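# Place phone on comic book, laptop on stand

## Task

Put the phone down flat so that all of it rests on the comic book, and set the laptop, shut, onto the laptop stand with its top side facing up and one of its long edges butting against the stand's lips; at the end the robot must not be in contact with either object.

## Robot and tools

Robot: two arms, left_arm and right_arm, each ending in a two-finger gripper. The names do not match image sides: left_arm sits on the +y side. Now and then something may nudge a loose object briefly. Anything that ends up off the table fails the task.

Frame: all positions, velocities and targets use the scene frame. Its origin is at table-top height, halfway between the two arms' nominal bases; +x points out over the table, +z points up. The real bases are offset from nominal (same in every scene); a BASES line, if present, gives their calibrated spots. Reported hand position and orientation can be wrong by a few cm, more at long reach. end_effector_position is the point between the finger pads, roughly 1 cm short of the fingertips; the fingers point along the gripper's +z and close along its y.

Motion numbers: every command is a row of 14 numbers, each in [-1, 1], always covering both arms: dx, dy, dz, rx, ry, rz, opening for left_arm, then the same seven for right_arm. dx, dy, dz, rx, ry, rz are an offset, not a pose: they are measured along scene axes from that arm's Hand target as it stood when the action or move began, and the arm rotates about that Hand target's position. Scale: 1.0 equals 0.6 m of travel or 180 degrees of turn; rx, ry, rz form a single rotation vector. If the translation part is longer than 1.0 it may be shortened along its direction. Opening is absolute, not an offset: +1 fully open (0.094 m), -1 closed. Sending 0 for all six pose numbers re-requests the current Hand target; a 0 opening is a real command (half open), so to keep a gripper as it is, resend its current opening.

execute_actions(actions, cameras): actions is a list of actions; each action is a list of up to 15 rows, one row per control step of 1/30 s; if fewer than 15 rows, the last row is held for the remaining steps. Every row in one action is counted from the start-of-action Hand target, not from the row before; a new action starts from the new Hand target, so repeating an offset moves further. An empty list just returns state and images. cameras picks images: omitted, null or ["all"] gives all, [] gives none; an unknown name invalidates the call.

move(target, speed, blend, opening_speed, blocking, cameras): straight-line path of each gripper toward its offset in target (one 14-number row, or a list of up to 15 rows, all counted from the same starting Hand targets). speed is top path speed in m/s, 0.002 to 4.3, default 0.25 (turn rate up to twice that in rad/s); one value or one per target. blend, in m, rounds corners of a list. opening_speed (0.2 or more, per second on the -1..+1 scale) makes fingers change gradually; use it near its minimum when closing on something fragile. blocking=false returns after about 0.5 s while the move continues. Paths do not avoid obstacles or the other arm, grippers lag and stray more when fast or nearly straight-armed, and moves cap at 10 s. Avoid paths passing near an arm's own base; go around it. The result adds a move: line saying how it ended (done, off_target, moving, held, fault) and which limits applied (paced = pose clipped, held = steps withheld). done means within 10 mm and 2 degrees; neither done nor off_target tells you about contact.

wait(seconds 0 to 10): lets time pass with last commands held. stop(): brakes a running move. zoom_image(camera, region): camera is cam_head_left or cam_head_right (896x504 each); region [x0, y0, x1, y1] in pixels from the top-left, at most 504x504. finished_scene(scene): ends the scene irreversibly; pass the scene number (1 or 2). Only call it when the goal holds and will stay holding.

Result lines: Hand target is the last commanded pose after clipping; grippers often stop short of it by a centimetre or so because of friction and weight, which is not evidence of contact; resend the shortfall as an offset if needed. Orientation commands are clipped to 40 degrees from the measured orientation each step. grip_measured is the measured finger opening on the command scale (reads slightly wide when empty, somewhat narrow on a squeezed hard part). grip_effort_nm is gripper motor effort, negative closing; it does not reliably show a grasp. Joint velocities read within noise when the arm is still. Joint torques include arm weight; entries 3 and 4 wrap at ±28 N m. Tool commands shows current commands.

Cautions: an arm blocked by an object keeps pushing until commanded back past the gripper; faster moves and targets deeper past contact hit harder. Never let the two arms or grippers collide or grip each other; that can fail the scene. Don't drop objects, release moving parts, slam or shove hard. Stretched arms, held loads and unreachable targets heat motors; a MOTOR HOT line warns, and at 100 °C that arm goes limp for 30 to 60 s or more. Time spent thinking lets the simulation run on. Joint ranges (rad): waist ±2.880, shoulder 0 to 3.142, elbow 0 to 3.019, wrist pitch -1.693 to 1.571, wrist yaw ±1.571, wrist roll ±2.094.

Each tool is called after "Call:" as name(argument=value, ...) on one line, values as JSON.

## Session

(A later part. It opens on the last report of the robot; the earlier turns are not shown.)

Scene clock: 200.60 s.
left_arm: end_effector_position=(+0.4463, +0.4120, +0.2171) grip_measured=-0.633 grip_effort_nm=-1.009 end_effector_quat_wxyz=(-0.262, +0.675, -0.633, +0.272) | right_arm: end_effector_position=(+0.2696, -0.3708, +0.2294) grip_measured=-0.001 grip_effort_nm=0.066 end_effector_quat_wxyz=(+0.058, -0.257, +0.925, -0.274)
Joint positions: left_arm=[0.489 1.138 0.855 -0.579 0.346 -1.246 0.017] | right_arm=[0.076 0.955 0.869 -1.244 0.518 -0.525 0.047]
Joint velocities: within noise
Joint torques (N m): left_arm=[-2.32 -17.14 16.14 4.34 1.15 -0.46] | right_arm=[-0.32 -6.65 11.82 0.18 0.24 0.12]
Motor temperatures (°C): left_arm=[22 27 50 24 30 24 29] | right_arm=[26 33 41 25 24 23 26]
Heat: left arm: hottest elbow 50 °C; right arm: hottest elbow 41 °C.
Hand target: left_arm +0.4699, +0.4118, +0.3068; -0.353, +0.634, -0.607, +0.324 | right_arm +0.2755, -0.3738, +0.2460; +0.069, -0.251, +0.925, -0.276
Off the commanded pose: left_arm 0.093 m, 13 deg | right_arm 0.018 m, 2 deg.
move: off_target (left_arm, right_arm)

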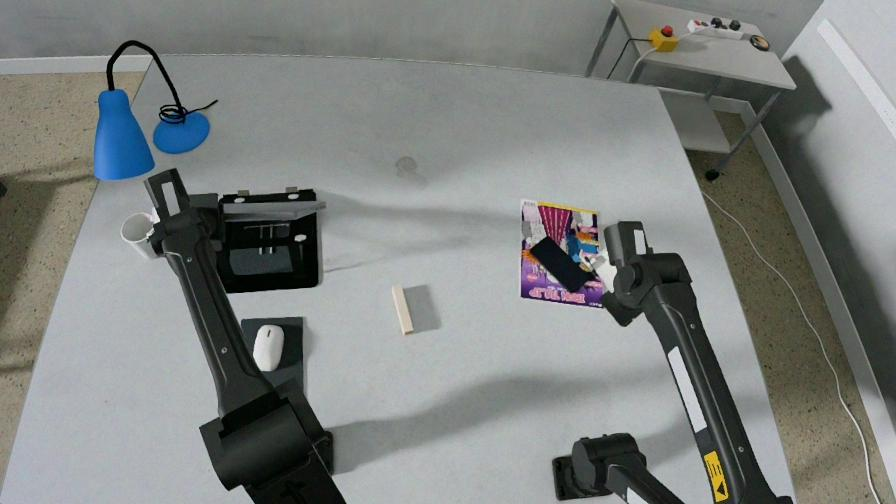

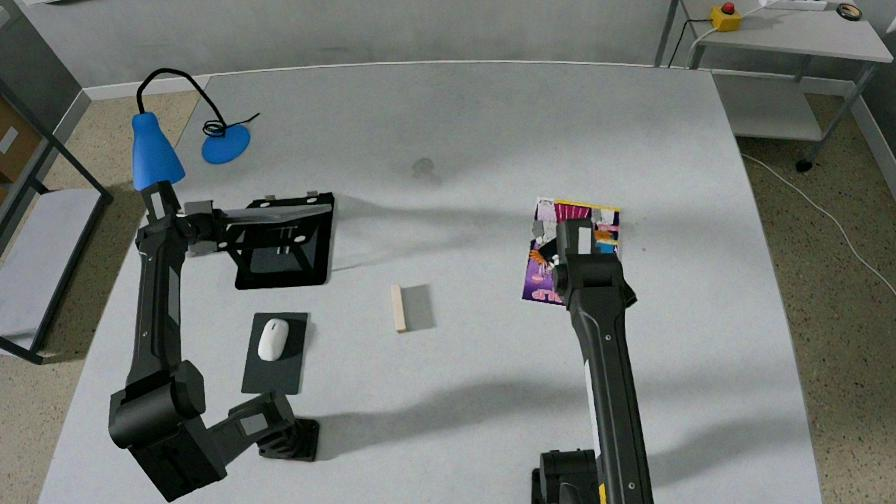

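Call:
move(target=[0.045,-0.035,-0.05,0,0,0.014,-0.95,0,0,0,0,0,0,0], speed=0.12)

Call:
zoom_image(camera="cam_head_right", region=[170, 150, 370, 310])

Call:
zoom_image(camera="cam_head_left", region=[150, 150, 350, 310])

Scene clock: 207.10 s.
left_arm: end_effector_position=(+0.4671, +0.3871, +0.2015) grip_measured=-0.633 grip_effort_nm=-1.013 end_effector_quat_wxyz=(-0.285, +0.676, -0.627, +0.261) | right_arm: end_effector_position=(+0.2696, -0.3708, +0.2294) grip_measured=-0.001 grip_effort_nm=0.066 end_effector_quat_wxyz=(+0.058, -0.257, +0.925, -0.274)
Joint positions: left_arm=[0.376 1.155 0.81 -0.459 0.228 -1.333 0.017] | right_arm=[0.076 0.955 0.869 -1.244 0.518 -0.525 0.047]
Joint velocities: within noise
Joint torques (N m): left_arm=[-1.79 -14.39 15.94 4.83 0.78 -0.49] | right_arm=[-0.44 -6.59 11.84 0.17 0.24 0.13]
Motor temperatures (°C): left_arm=[22 27 48 24 30 24 29] | right_arm=[26 33 41 25 24 23 25]
Heat: left arm: hottest elbow 48 °C; right arm: hottest elbow 41 °C.
Hand target: left_arm +0.4969, +0.3907, +0.2770; -0.361, +0.647, -0.593, +0.316 | right_arm +0.2755, -0.3738, +0.2460; +0.069, -0.251, +0.925, -0.276
Off the commanded pose: left_arm 0.081 m, 12 deg | right_arm 0.018 m, 2 deg.
move: off_target (left_arm, right_arm)

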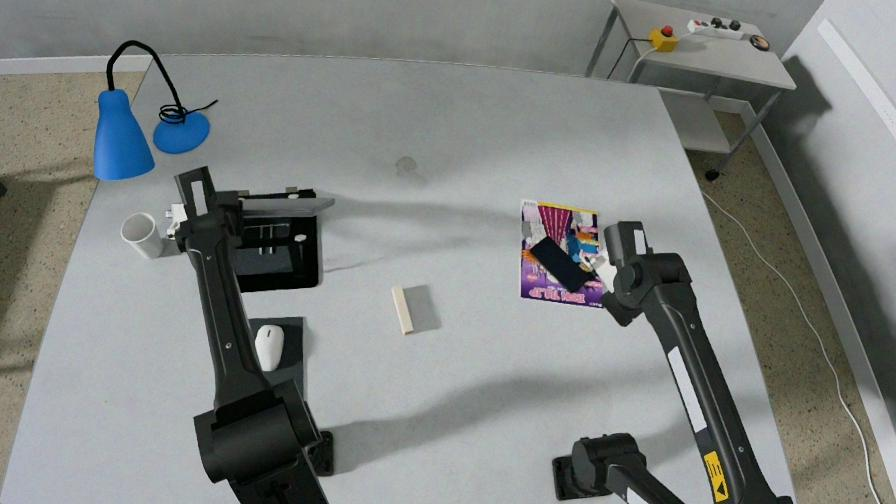

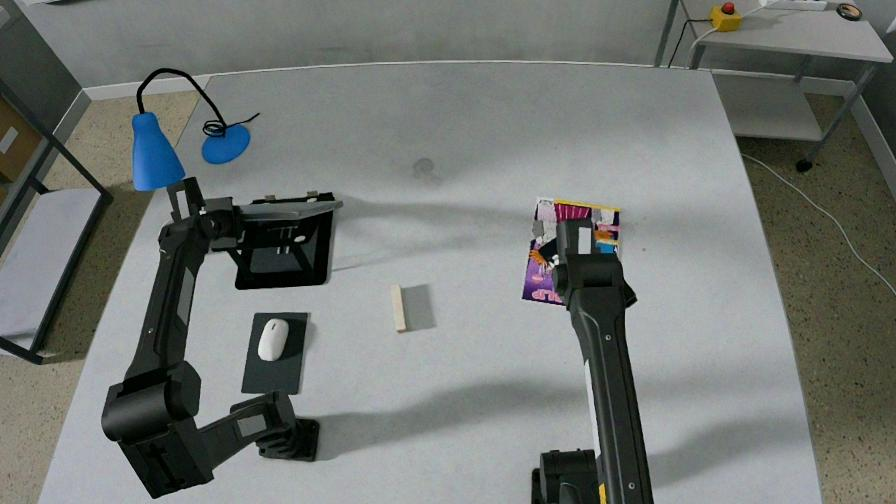

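Scaled by 2.520.

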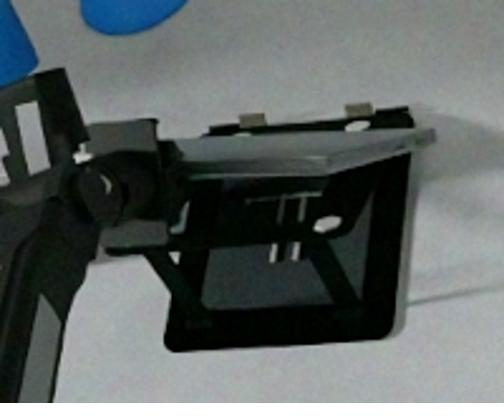

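Scaled by 2.520.

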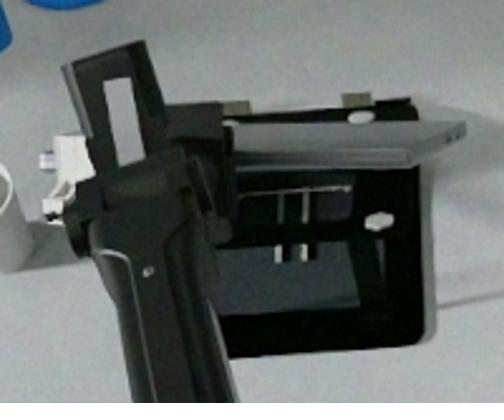

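Call:
move(target=[[-0.03,0.003,-0.1,0,0,0.014,-0.95,0,0,0,0,0,0,0],[-0.058,0.003,-0.19,0,0,0.014,-0.95,0,0,0,0,0,0,0]], speed=0.1)

Call:
zoom_image(camera="cam_head_right", region=[180, 160, 350, 310])

Call:
zoom_image(camera="cam_head_left", region=[160, 160, 340, 310])

Scene clock: 215.77 s.
left_arm: end_effector_position=(+0.4596, +0.3860, +0.1529) grip_measured=-0.634 grip_effort_nm=-1.004 end_effector_quat_wxyz=(-0.355, +0.660, -0.591, +0.298) | right_arm: end_effector_position=(+0.2696, -0.3708, +0.2294) grip_measured=-0.001 grip_effort_nm=0.066 end_effector_quat_wxyz=(+0.058, -0.257, +0.925, -0.274)
Joint positions: left_arm=[0.376 1.169 0.582 -0.037 0.216 -1.386 0.017] | right_arm=[0.076 0.955 0.869 -1.244 0.518 -0.525 0.047]
Joint velocities: within noise
Joint torques (N m): left_arm=[0.03 -9.47 9.91 2.39 0.21 -0.12] | right_arm=[-0.32 -6.59 11.85 0.18 0.24 0.13]
Motor temperatures (°C): left_arm=[22 27 47 24 29 24 29] | right_arm=[26 33 42 25 24 23 25]
Heat: left arm: hottest elbow 47 °C; right arm: hottest elbow 42 °C.
Hand target: left_arm +0.4620, +0.3925, +0.1629; -0.367, +0.660, -0.578, +0.308 | right_arm +0.2755, -0.3738, +0.2460; +0.069, -0.251, +0.925, -0.276
Off the commanded pose: left_arm 0.012 m, 2 deg | right_arm 0.018 m, 2 deg.
move: off_target (left_arm, right_arm)

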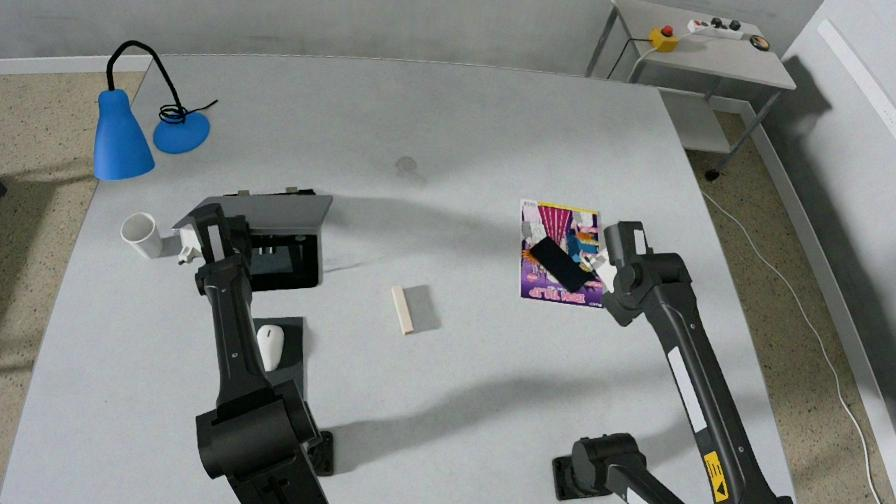

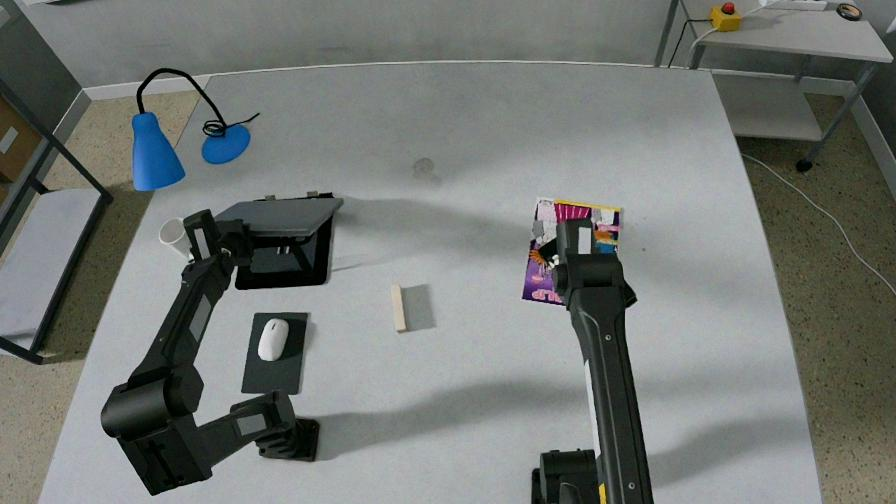

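Scaled by 2.965.

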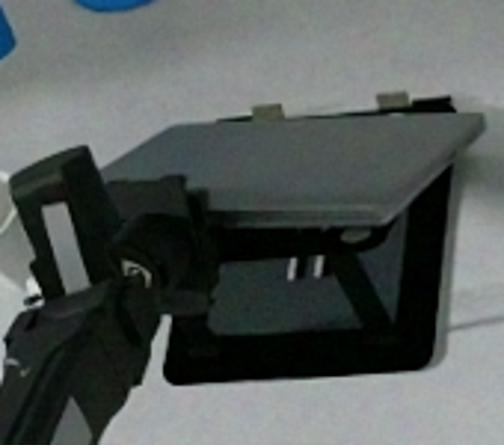

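Scaled by 2.800.

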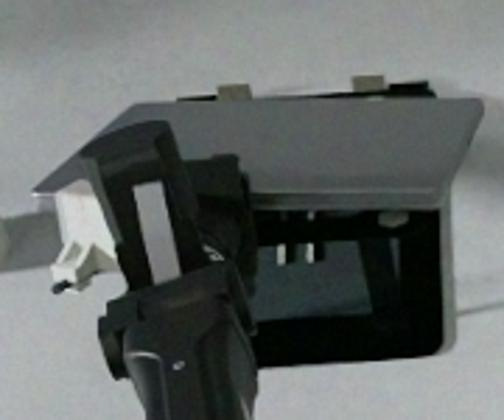

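Call:
move(target=[[0.01,0.0,0.1,0,0,0,-0.95,0,0,0,0,0,0,0],[0.04,0.004,0.12,0.0,0,0.018,-0.95,0,0,0,0,0,0,0],[0.035,0.004,-0.035,0,0,0.018,-0.95,0,0,0,0,0,0,0]], speed=0.1)

Call:
zoom_image(camera="cam_head_right", region=[180, 160, 350, 310])

Call:
zoom_image(camera="cam_head_left", region=[160, 160, 340, 310])

Scene clock: 223.00 s.
left_arm: end_effector_position=(+0.4754, +0.3921, +0.1374) grip_measured=-0.635 grip_effort_nm=-1.009 end_effector_quat_wxyz=(-0.361, +0.676, -0.576, +0.283) | right_arm: end_effector_position=(+0.2696, -0.3708, +0.2294) grip_measured=-0.001 grip_effort_nm=0.061 end_effector_quat_wxyz=(+0.058, -0.257, +0.925, -0.274)
Joint positions: left_arm=[0.349 1.248 0.599 0.023 0.145 -1.426 0.017] | right_arm=[0.076 0.955 0.869 -1.244 0.518 -0.525 0.047]
Joint velocities: within noise
Joint torques (N m): left_arm=[-0.79 -8.18 9.22 3.88 -0.18 -0.22] | right_arm=[-0.26 -6.65 11.85 0.17 0.24 0.12]
Motor temperatures (°C): left_arm=[22 27 45 24 29 24 29] | right_arm=[26 32 42 25 24 23 25]
Heat: left arm: hottest elbow 45 °C; right arm: hottest elbow 42 °C.
Hand target: left_arm +0.4831, +0.3949, +0.1420; -0.376, +0.676, -0.559, +0.297 | right_arm +0.2755, -0.3738, +0.2460; +0.069, -0.251, +0.925, -0.276
Off the commanded pose: left_arm 0.009 m, 3 deg | right_arm 0.018 m, 2 deg.
move: off_target (left_arm, right_arm)

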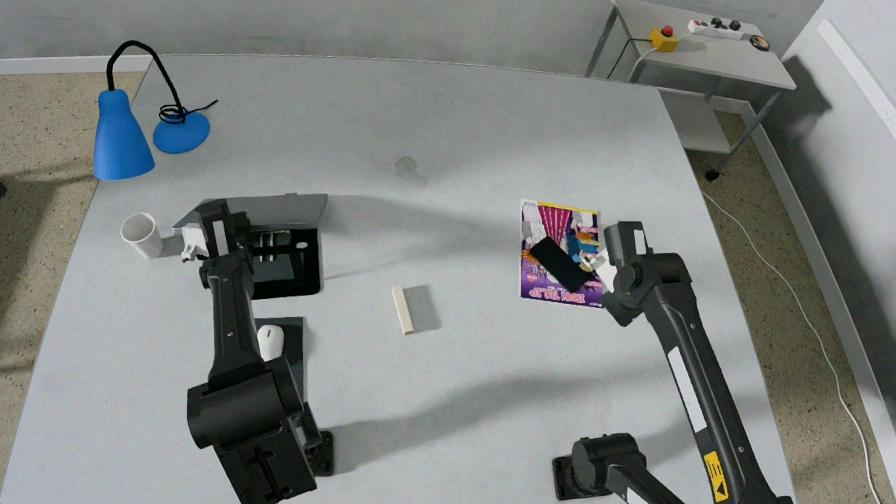

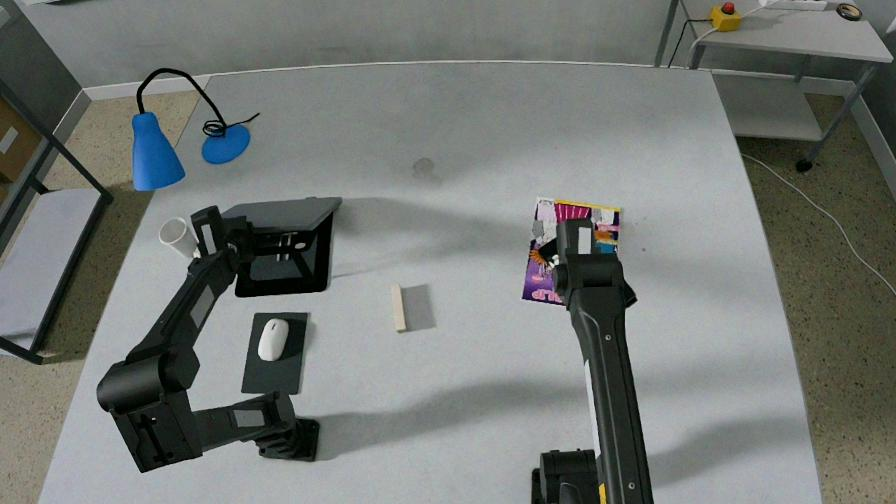

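Scaled by 2.965.

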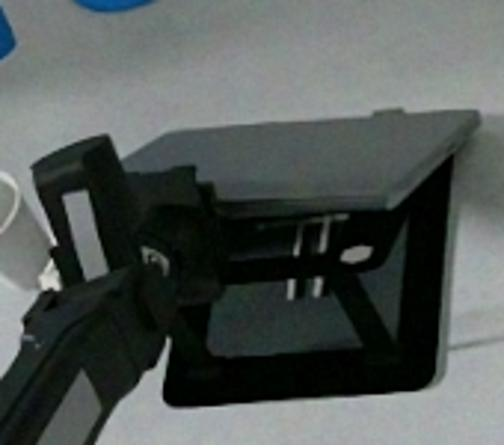

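Scaled by 2.800.

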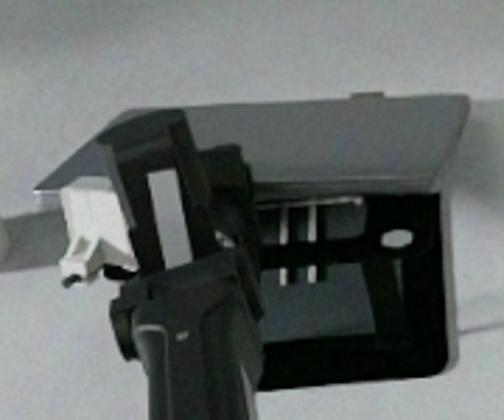

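Call:
move(target=[[-0.02,-0.003,0.1,0.006,-0.03,0,-0.95,0,0,0,0,0,0,0],[-0.02,-0.003,0.2,0.01,-0.05,0.018,-0.95,0,0,0,0,0,0,0]], speed=0.12)

Call:
zoom_image(camera="cam_head_right", region=[180, 160, 350, 310])

Call:
zoom_image(camera="cam_head_left", region=[160, 160, 340, 310])

Scene clock: 228.47 s.
left_arm: end_effector_position=(+0.4414, +0.3874, +0.1624) grip_measured=-0.635 grip_effort_nm=-1.009 end_effector_quat_wxyz=(-0.361, +0.695, -0.562, +0.266) | right_arm: end_effector_position=(+0.2696, -0.3708, +0.2294) grip_measured=-0.001 grip_effort_nm=0.066 end_effector_quat_wxyz=(+0.058, -0.257, +0.925, -0.274)
Joint positions: left_arm=[0.349 1.089 0.575 -0.13 0.097 -1.452 0.017] | right_arm=[0.076 0.955 0.869 -1.244 0.518 -0.525 0.047]
Joint velocities: within noise
Joint torques (N m): left_arm=[-2.26 -15.27 17.78 3.55 0.23 -0.51] | right_arm=[-0.32 -6.59 11.84 0.18 0.24 0.12]
Motor temperatures (°C): left_arm=[22 27 44 24 28 24 29] | right_arm=[26 32 43 25 24 23 25]
Heat: left arm: hottest elbow 44 °C; right arm: hottest elbow 43 °C.
Hand target: left_arm +0.4711, +0.3931, +0.2620; -0.437, +0.660, -0.514, +0.330 | right_arm +0.2755, -0.3738, +0.2460; +0.069, -0.251, +0.925, -0.276
Off the commanded pose: left_arm 0.104 m, 13 deg | right_arm 0.018 m, 2 deg.
move: off_target (left_arm, right_arm)

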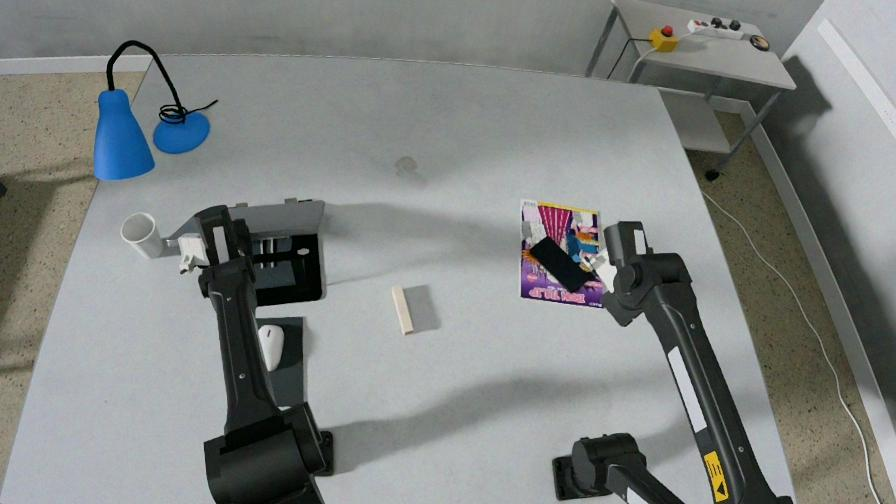

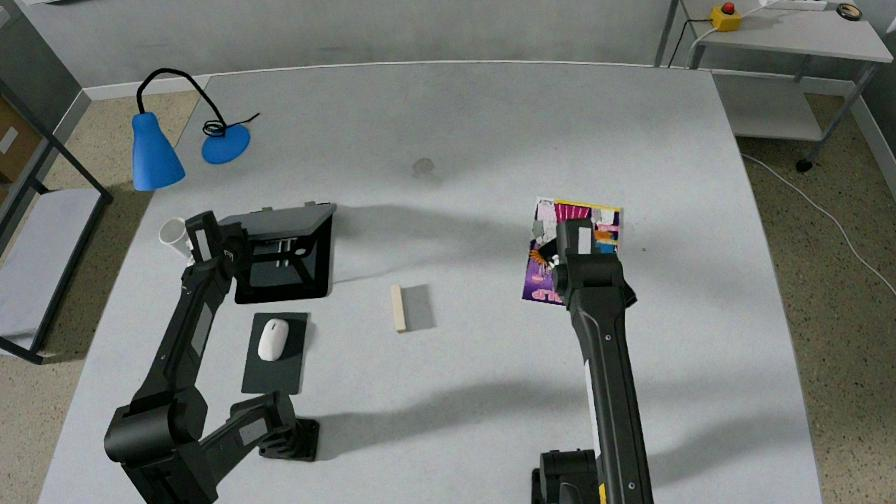

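Scaled by 2.965.

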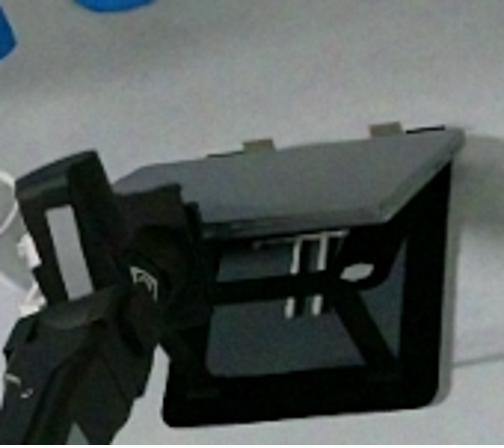

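Scaled by 2.800.

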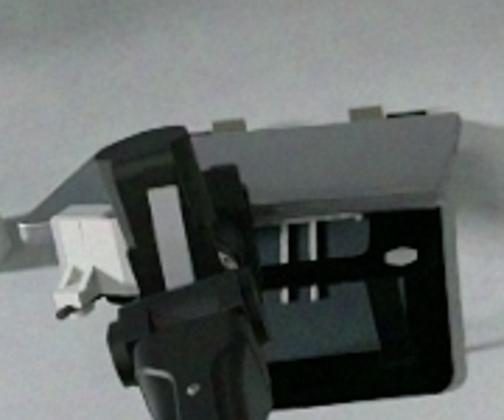

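Call:
move(target=[[-0.006,0.0,-0.1,-0.004,0.02,0,-0.95,0,0,0,0,0,0,0],[-0.012,0.0,-0.2,-0.008,0.045,0,-0.95,0,0,0,0,0,0,0]], speed=0.08)

Call:
zoom_image(camera="cam_head_right", region=[180, 160, 350, 310])

Call:
zoom_image(camera="cam_head_left", region=[160, 160, 340, 310])

Scene clock: 234.67 s.
left_arm: end_effector_position=(+0.4552, +0.3936, +0.1391) grip_measured=-0.635 grip_effort_nm=-1.009 end_effector_quat_wxyz=(-0.379, +0.690, -0.554, +0.272) | right_arm: end_effector_position=(+0.2696, -0.3708, +0.2294) grip_measured=-0.001 grip_effort_nm=0.066 end_effector_quat_wxyz=(+0.058, -0.257, +0.925, -0.274)
Joint positions: left_arm=[0.346 1.185 0.543 0.04 0.085 -1.458 0.017] | right_arm=[0.076 0.955 0.869 -1.244 0.518 -0.525 0.047]
Joint velocities: within noise
Joint torques (N m): left_arm=[-1.85 -7.12 8.98 4.05 -0.16 -0.22] | right_arm=[-0.26 -6.53 11.84 0.16 0.24 0.12]
Motor temperatures (°C): left_arm=[22 27 44 24 28 24 29] | right_arm=[26 32 43 25 24 23 25]
Heat: left arm: hottest elbow 44 °C; right arm: hottest elbow 43 °C.
Hand target: left_arm +0.4639, +0.3933, +0.1421; -0.392, +0.687, -0.539, +0.289 | right_arm +0.2755, -0.3738, +0.2460; +0.069, -0.251, +0.925, -0.276
Off the commanded pose: left_arm 0.009 m, 3 deg | right_arm 0.018 m, 2 deg.
move: off_target (left_arm, right_arm)

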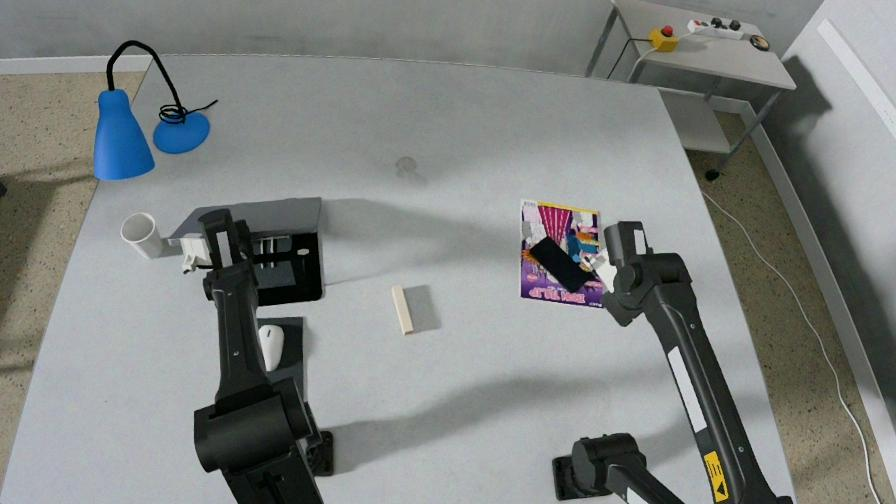

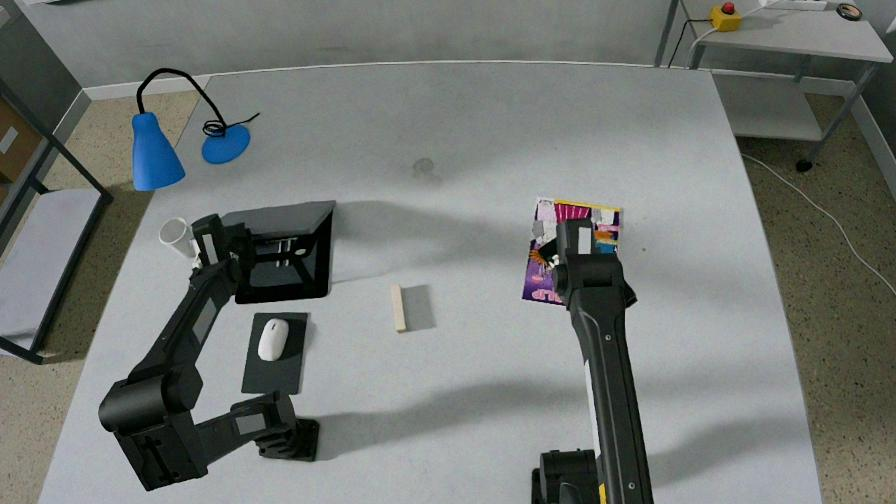

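Scaled by 2.965.

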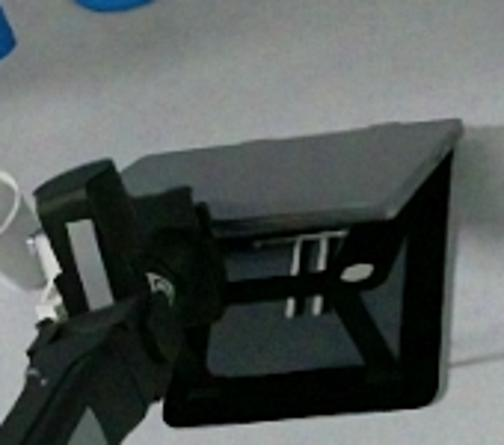

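Scaled by 2.800.

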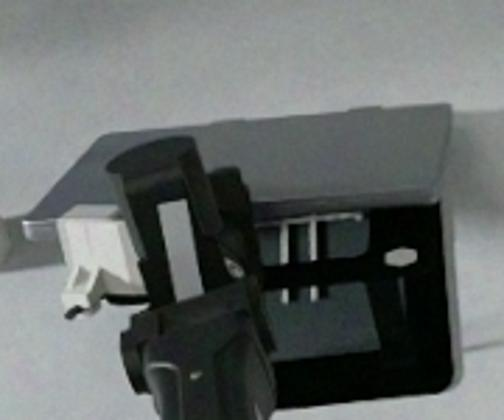

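Call:
move(target=[[-0.006,0.0,-0.003,-0.007,0.045,0,-0.95,0,0,0,0,0,0,0],[-0.006,0.0,-0.003,-0.007,0.045,0,-0.35,0,0,0,0,0,0,0]], speed=0.06, opening_speed=0.25)

Call:
zoom_image(camera="cam_head_right", region=[180, 160, 350, 310])

Call:
zoom_image(camera="cam_head_left", region=[160, 160, 340, 310])

Scene clock: 243.00 s.
left_arm: end_effector_position=(+0.4497, +0.3930, +0.1309) grip_measured=-0.353 grip_effort_nm=0.168 end_effector_quat_wxyz=(-0.346, +0.709, -0.565, +0.240) | right_arm: end_effector_position=(+0.2696, -0.3708, +0.2294) grip_measured=-0.001 grip_effort_nm=0.066 end_effector_quat_wxyz=(+0.058, -0.257, +0.925, -0.274)
Joint positions: left_arm=[0.339 1.189 0.583 -0.097 0.059 -1.455 0.03] | right_arm=[0.076 0.955 0.869 -1.244 0.518 -0.525 0.047]
Joint velocities: within noise
Joint torques (N m): left_arm=[-2.55 -7.59 12.68 0.85 -0.06 -0.09] | right_arm=[-0.38 -6.65 11.86 0.17 0.24 0.12]
Motor temperatures (°C): left_arm=[22 27 43 24 28 24 29] | right_arm=[26 32 43 25 24 23 25]
Heat: left arm: hottest elbow 43 °C; right arm: hottest elbow 43 °C.
Hand target: left_arm +0.4602, +0.3933, +0.1402; -0.345, +0.711, -0.562, +0.245 | right_arm +0.2755, -0.3738, +0.2460; +0.069, -0.251, +0.925, -0.276
Off the commanded pose: left_arm 0.014 m, 1 deg | right_arm 0.018 m, 2 deg.
move: off_target (left_arm, right_arm)

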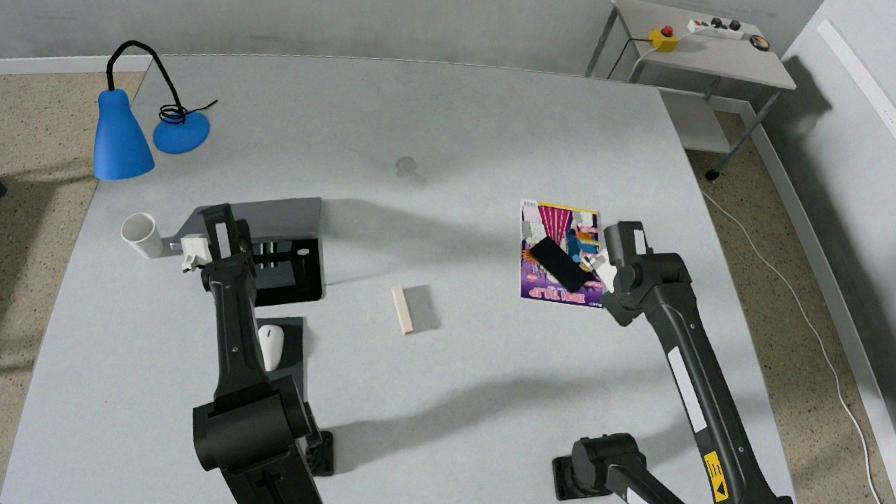

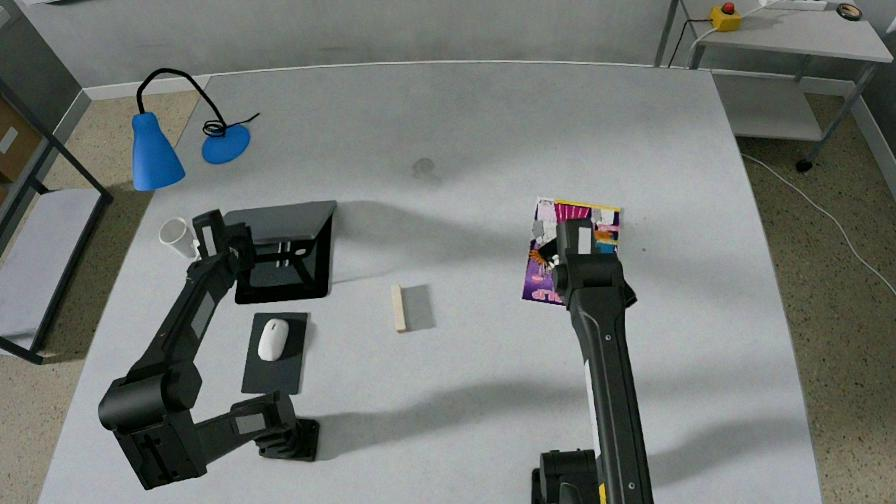

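Scaled by 2.965.

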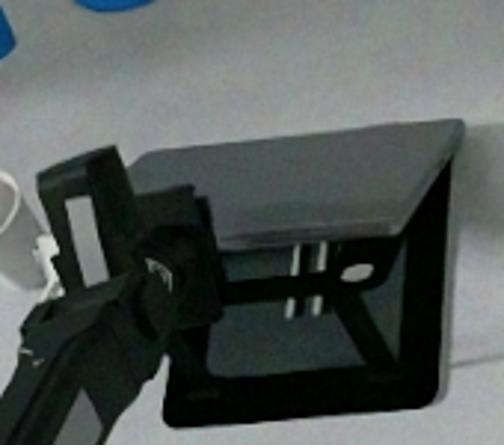

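Scaled by 2.800.

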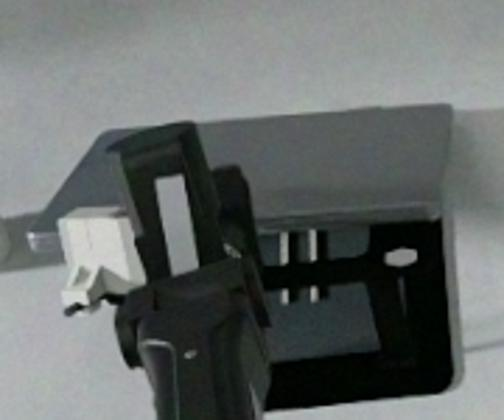

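Call:
move(target=[[0,0,0,0,0,0,0.1,0,0,0,0,0,0,0],[-0.12,-0.036,0.09,0,0,0,0.1,0,0,0,0,0,0,0],[-0.25,-0.06,0.2,0,0,0,0.1,0,0,0,0,0,0,0]], speed=[0.06,0.12,0.25], opening_speed=0.25)

Call:
zoom_image(camera="cam_head_right", region=[180, 160, 350, 310])

Call:
zoom_image(camera="cam_head_left", region=[160, 160, 340, 310])

Scene clock: 253.33 s.
left_arm: end_effector_position=(+0.3064, +0.3508, +0.2300) grip_measured=+0.098 grip_effort_nm=0.125 end_effector_quat_wxyz=(-0.322, +0.719, -0.568, +0.238) | right_arm: end_effector_position=(+0.2696, -0.3708, +0.2294) grip_measured=-0.001 grip_effort_nm=0.066 end_effector_quat_wxyz=(+0.058, -0.257, +0.925, -0.274)
Joint positions: left_arm=[0.427 0.554 0.581 -0.782 0.139 -1.41 0.052] | right_arm=[0.076 0.955 0.869 -1.244 0.518 -0.525 0.047]
Joint velocities: within noise
Joint torques (N m): left_arm=[-0.32 -1.55 16.43 1.4 0.09 0.16] | right_arm=[-0.44 -6.59 11.85 0.18 0.24 0.12]
Motor temperatures (°C): left_arm=[22 27 43 24 28 24 29] | right_arm=[26 32 44 25 24 23 25]
Heat: left arm: hottest elbow 43 °C; right arm: hottest elbow 44 °C.
Hand target: left_arm +0.3102, +0.3573, +0.2601; -0.345, +0.710, -0.562, +0.245 | right_arm +0.2755, -0.3738, +0.2460; +0.069, -0.251, +0.925, -0.276
Off the commanded pose: left_arm 0.031 m, 3 deg | right_arm 0.018 m, 2 deg.
move: off_target (left_arm, right_arm)

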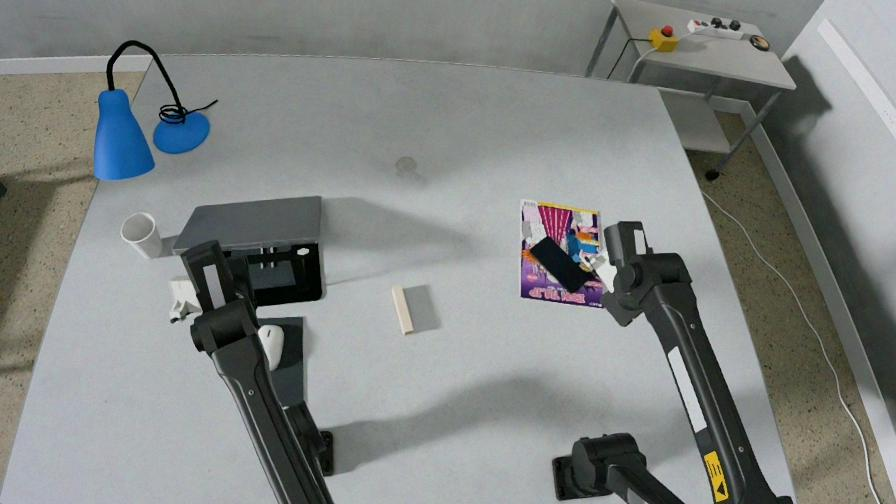

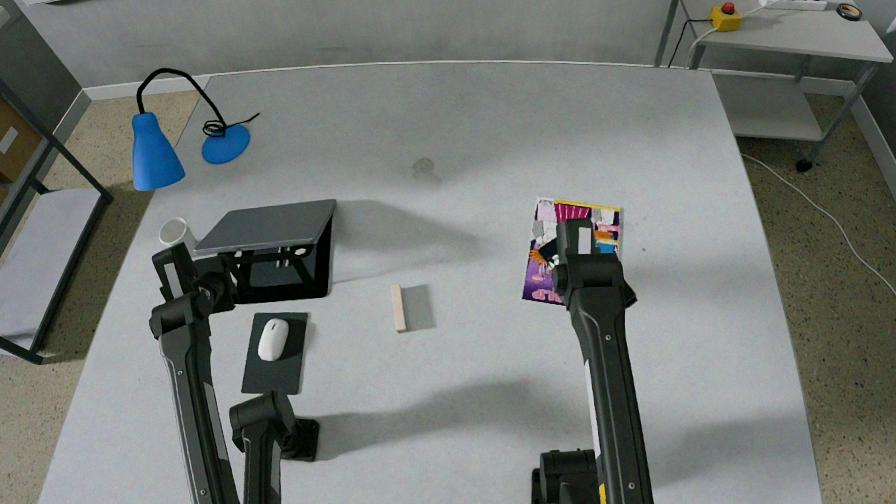

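Scaled by 2.965.

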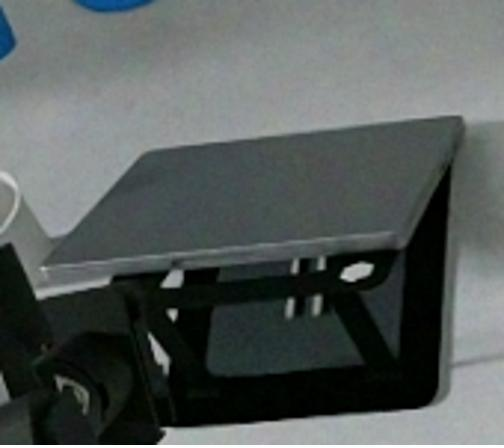

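Scaled by 2.800.

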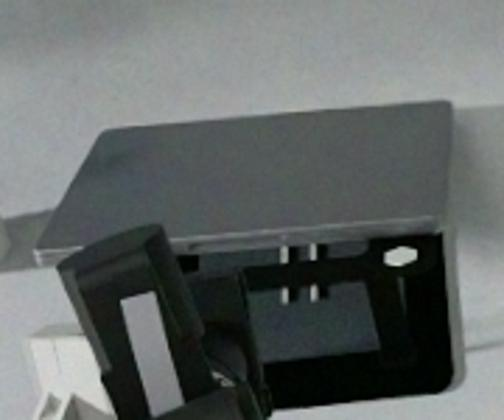

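Call:
move(target=[[0.083,0.047,-0.128,0.006,-0.033,-0.05,-1,0,0,0,0,0,0,0],[0.167,0.051,-0.19,0.006,-0.033,-0.05,-1,0,0,0,0,0,0,0],[0.215,0.056,-0.21,0.006,-0.033,-0.05,-1,0,0,0,0,0,0,0]], speed=[0.2,0.1,0.05])

Call:
zoom_image(camera="cam_head_right", region=[180, 160, 350, 310])

Call:
zoom_image(camera="cam_head_left", region=[160, 160, 340, 310])

Scene clock: 263.83 s.
left_arm: end_effector_position=(+0.4184, +0.3906, +0.1367) grip_measured=-0.981 grip_effort_nm=-0.989 end_effector_quat_wxyz=(-0.364, +0.652, -0.592, +0.304) | right_arm: end_effector_position=(+0.2696, -0.3708, +0.2294) grip_measured=-0.001 grip_effort_nm=0.071 end_effector_quat_wxyz=(+0.058, -0.257, +0.925, -0.274)
Joint positions: left_arm=[0.454 1.089 0.464 0.013 0.286 -1.335 0.001] | right_arm=[0.076 0.955 0.869 -1.244 0.518 -0.525 0.047]
Joint velocities: within noise
Joint torques (N m): left_arm=[-3.02 -1.73 13.33 2.52 -0.46 0.1] | right_arm=[-0.38 -6.59 11.85 0.18 0.24 0.12]
Motor temperatures (°C): left_arm=[22 27 42 24 28 24 29] | right_arm=[26 32 44 25 24 23 25]
Heat: left arm: hottest elbow 42 °C; right arm: hottest elbow 44 °C.
Hand target: left_arm +0.4393, +0.3909, +0.1343; -0.360, +0.647, -0.600, +0.303 | right_arm +0.2755, -0.3738, +0.2460; +0.069, -0.251, +0.925, -0.276
Off the commanded pose: left_arm 0.021 m, 1 deg | right_arm 0.018 m, 2 deg.
move: off_target (left_arm, right_arm)

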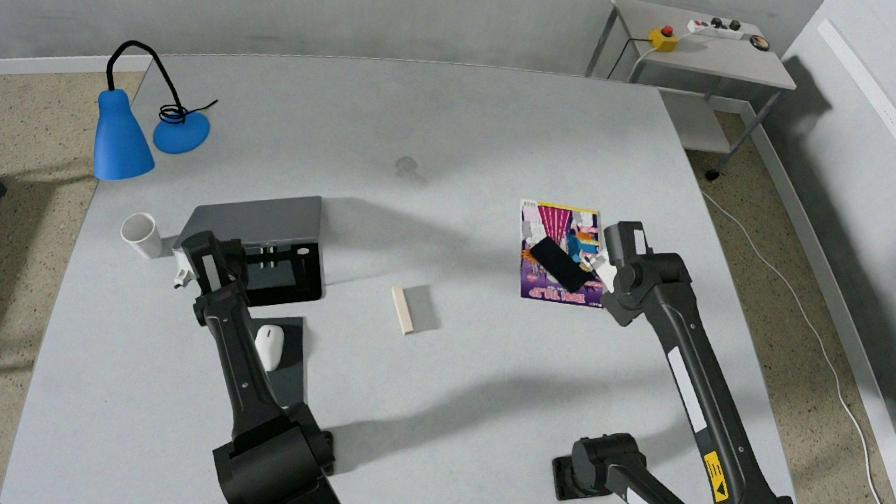

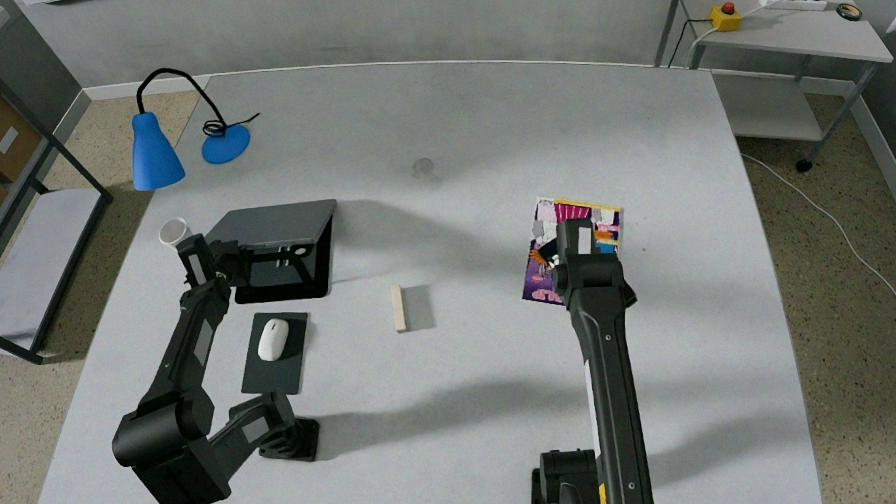

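Scaled by 2.965.

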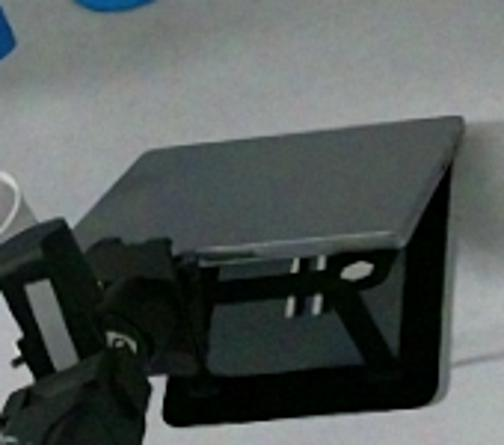

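Scaled by 2.800.

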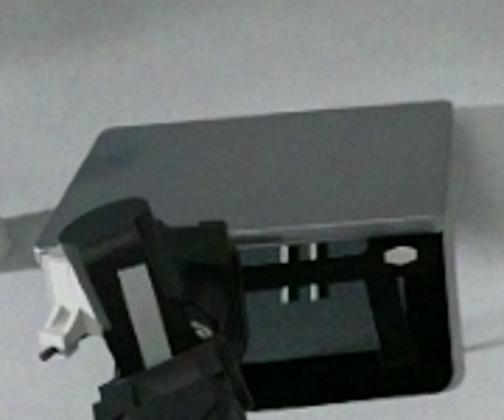

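Call:
move(target=[[0.018,0.002,-0.008,0,0,0,-1,0,0,0,0,0,0,0],[-0.12,-0.02,0.08,0,0,0,-1,0,0,0,0,0,0,0],[-0.22,-0.05,0.25,0,0,0,-1,0,0.0,0,0,0,0,0]], speed=[0.04,0.15,0.25])

Call:
zoom_image(camera="cam_head_right", region=[180, 160, 350, 310])

Call:
zoom_image(camera="cam_head_left", region=[160, 160, 340, 310])

Call:
zoom_image(camera="cam_head_left", region=[490, 190, 640, 330])

Scene clock: 269.97 s.
left_arm: end_effector_position=(+0.3019, +0.3520, +0.2426) grip_measured=-0.981 grip_effort_nm=-0.979 end_effector_quat_wxyz=(-0.327, +0.662, -0.604, +0.299) | right_arm: end_effector_position=(+0.2696, -0.3708, +0.2294) grip_measured=-0.001 grip_effort_nm=0.066 end_effector_quat_wxyz=(+0.058, -0.257, +0.925, -0.274)
Joint positions: left_arm=[0.597 0.53 0.571 -0.767 0.417 -1.228 0.001] | right_arm=[0.076 0.955 0.869 -1.244 0.518 -0.525 0.047]
Joint velocities: within noise
Joint torques (N m): left_arm=[-0.15 -1.61 18.28 1.17 0.24 0.21] | right_arm=[-0.32 -6.65 11.84 0.18 0.24 0.13]
Motor temperatures (°C): left_arm=[22 26 42 24 28 24 29] | right_arm=[26 32 44 25 24 23 25]
Heat: left arm: hottest elbow 42 °C; right arm: hottest elbow 44 °C.
Hand target: left_arm +0.3073, +0.3609, +0.2842; -0.360, +0.647, -0.600, +0.303 | right_arm +0.2755, -0.3738, +0.2460; +0.069, -0.251, +0.925, -0.276
Off the commanded pose: left_arm 0.043 m, 4 deg | right_arm 0.018 m, 2 deg.
move: off_target (left_arm, right_arm)

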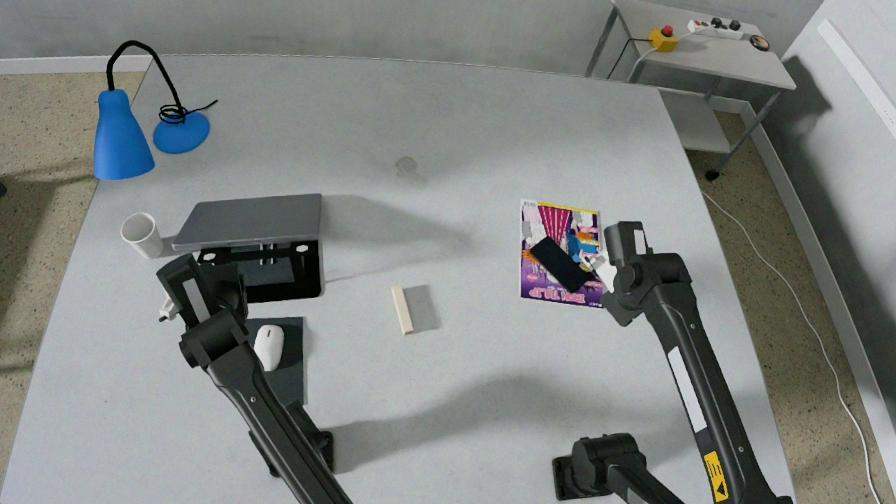

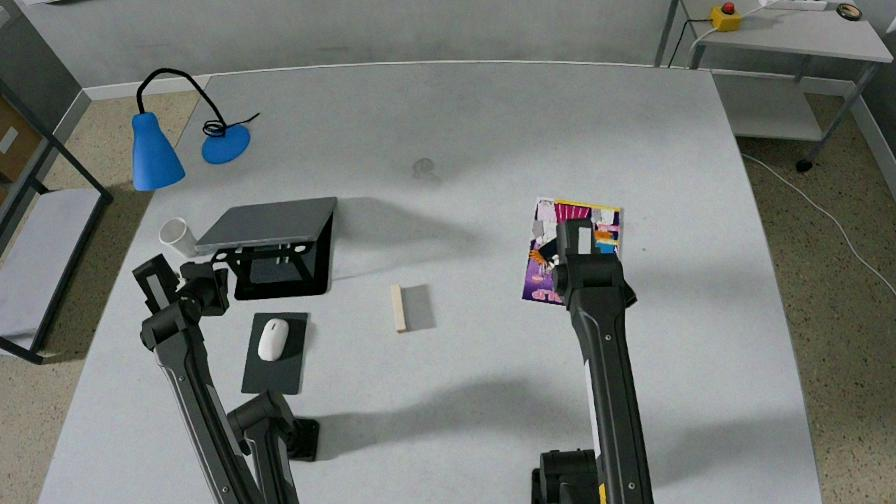

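Scaled by 2.965.

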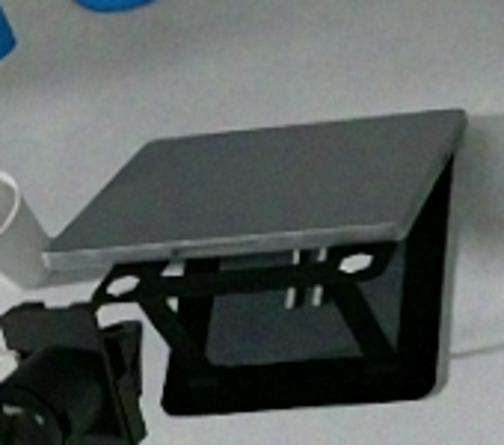

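Scaled by 2.800.

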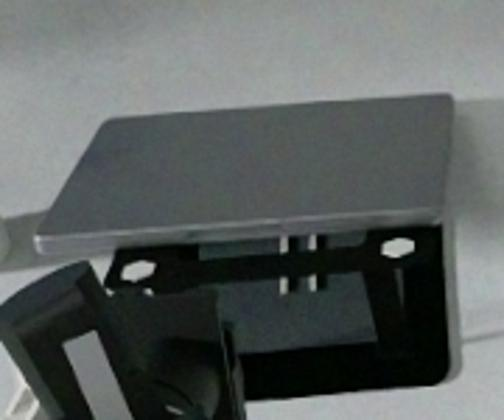

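Scaled by 3.360.

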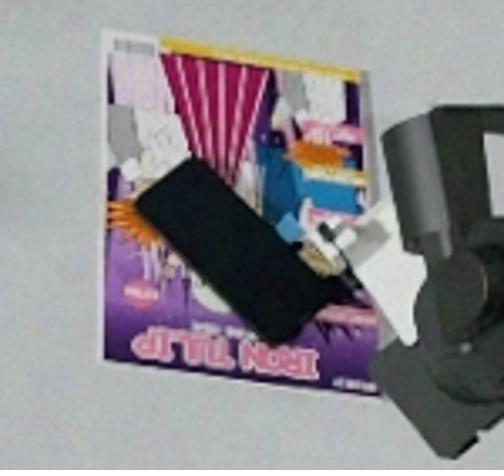

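Call:
finished_scene(scene=2)

The scene is finished: the task was done.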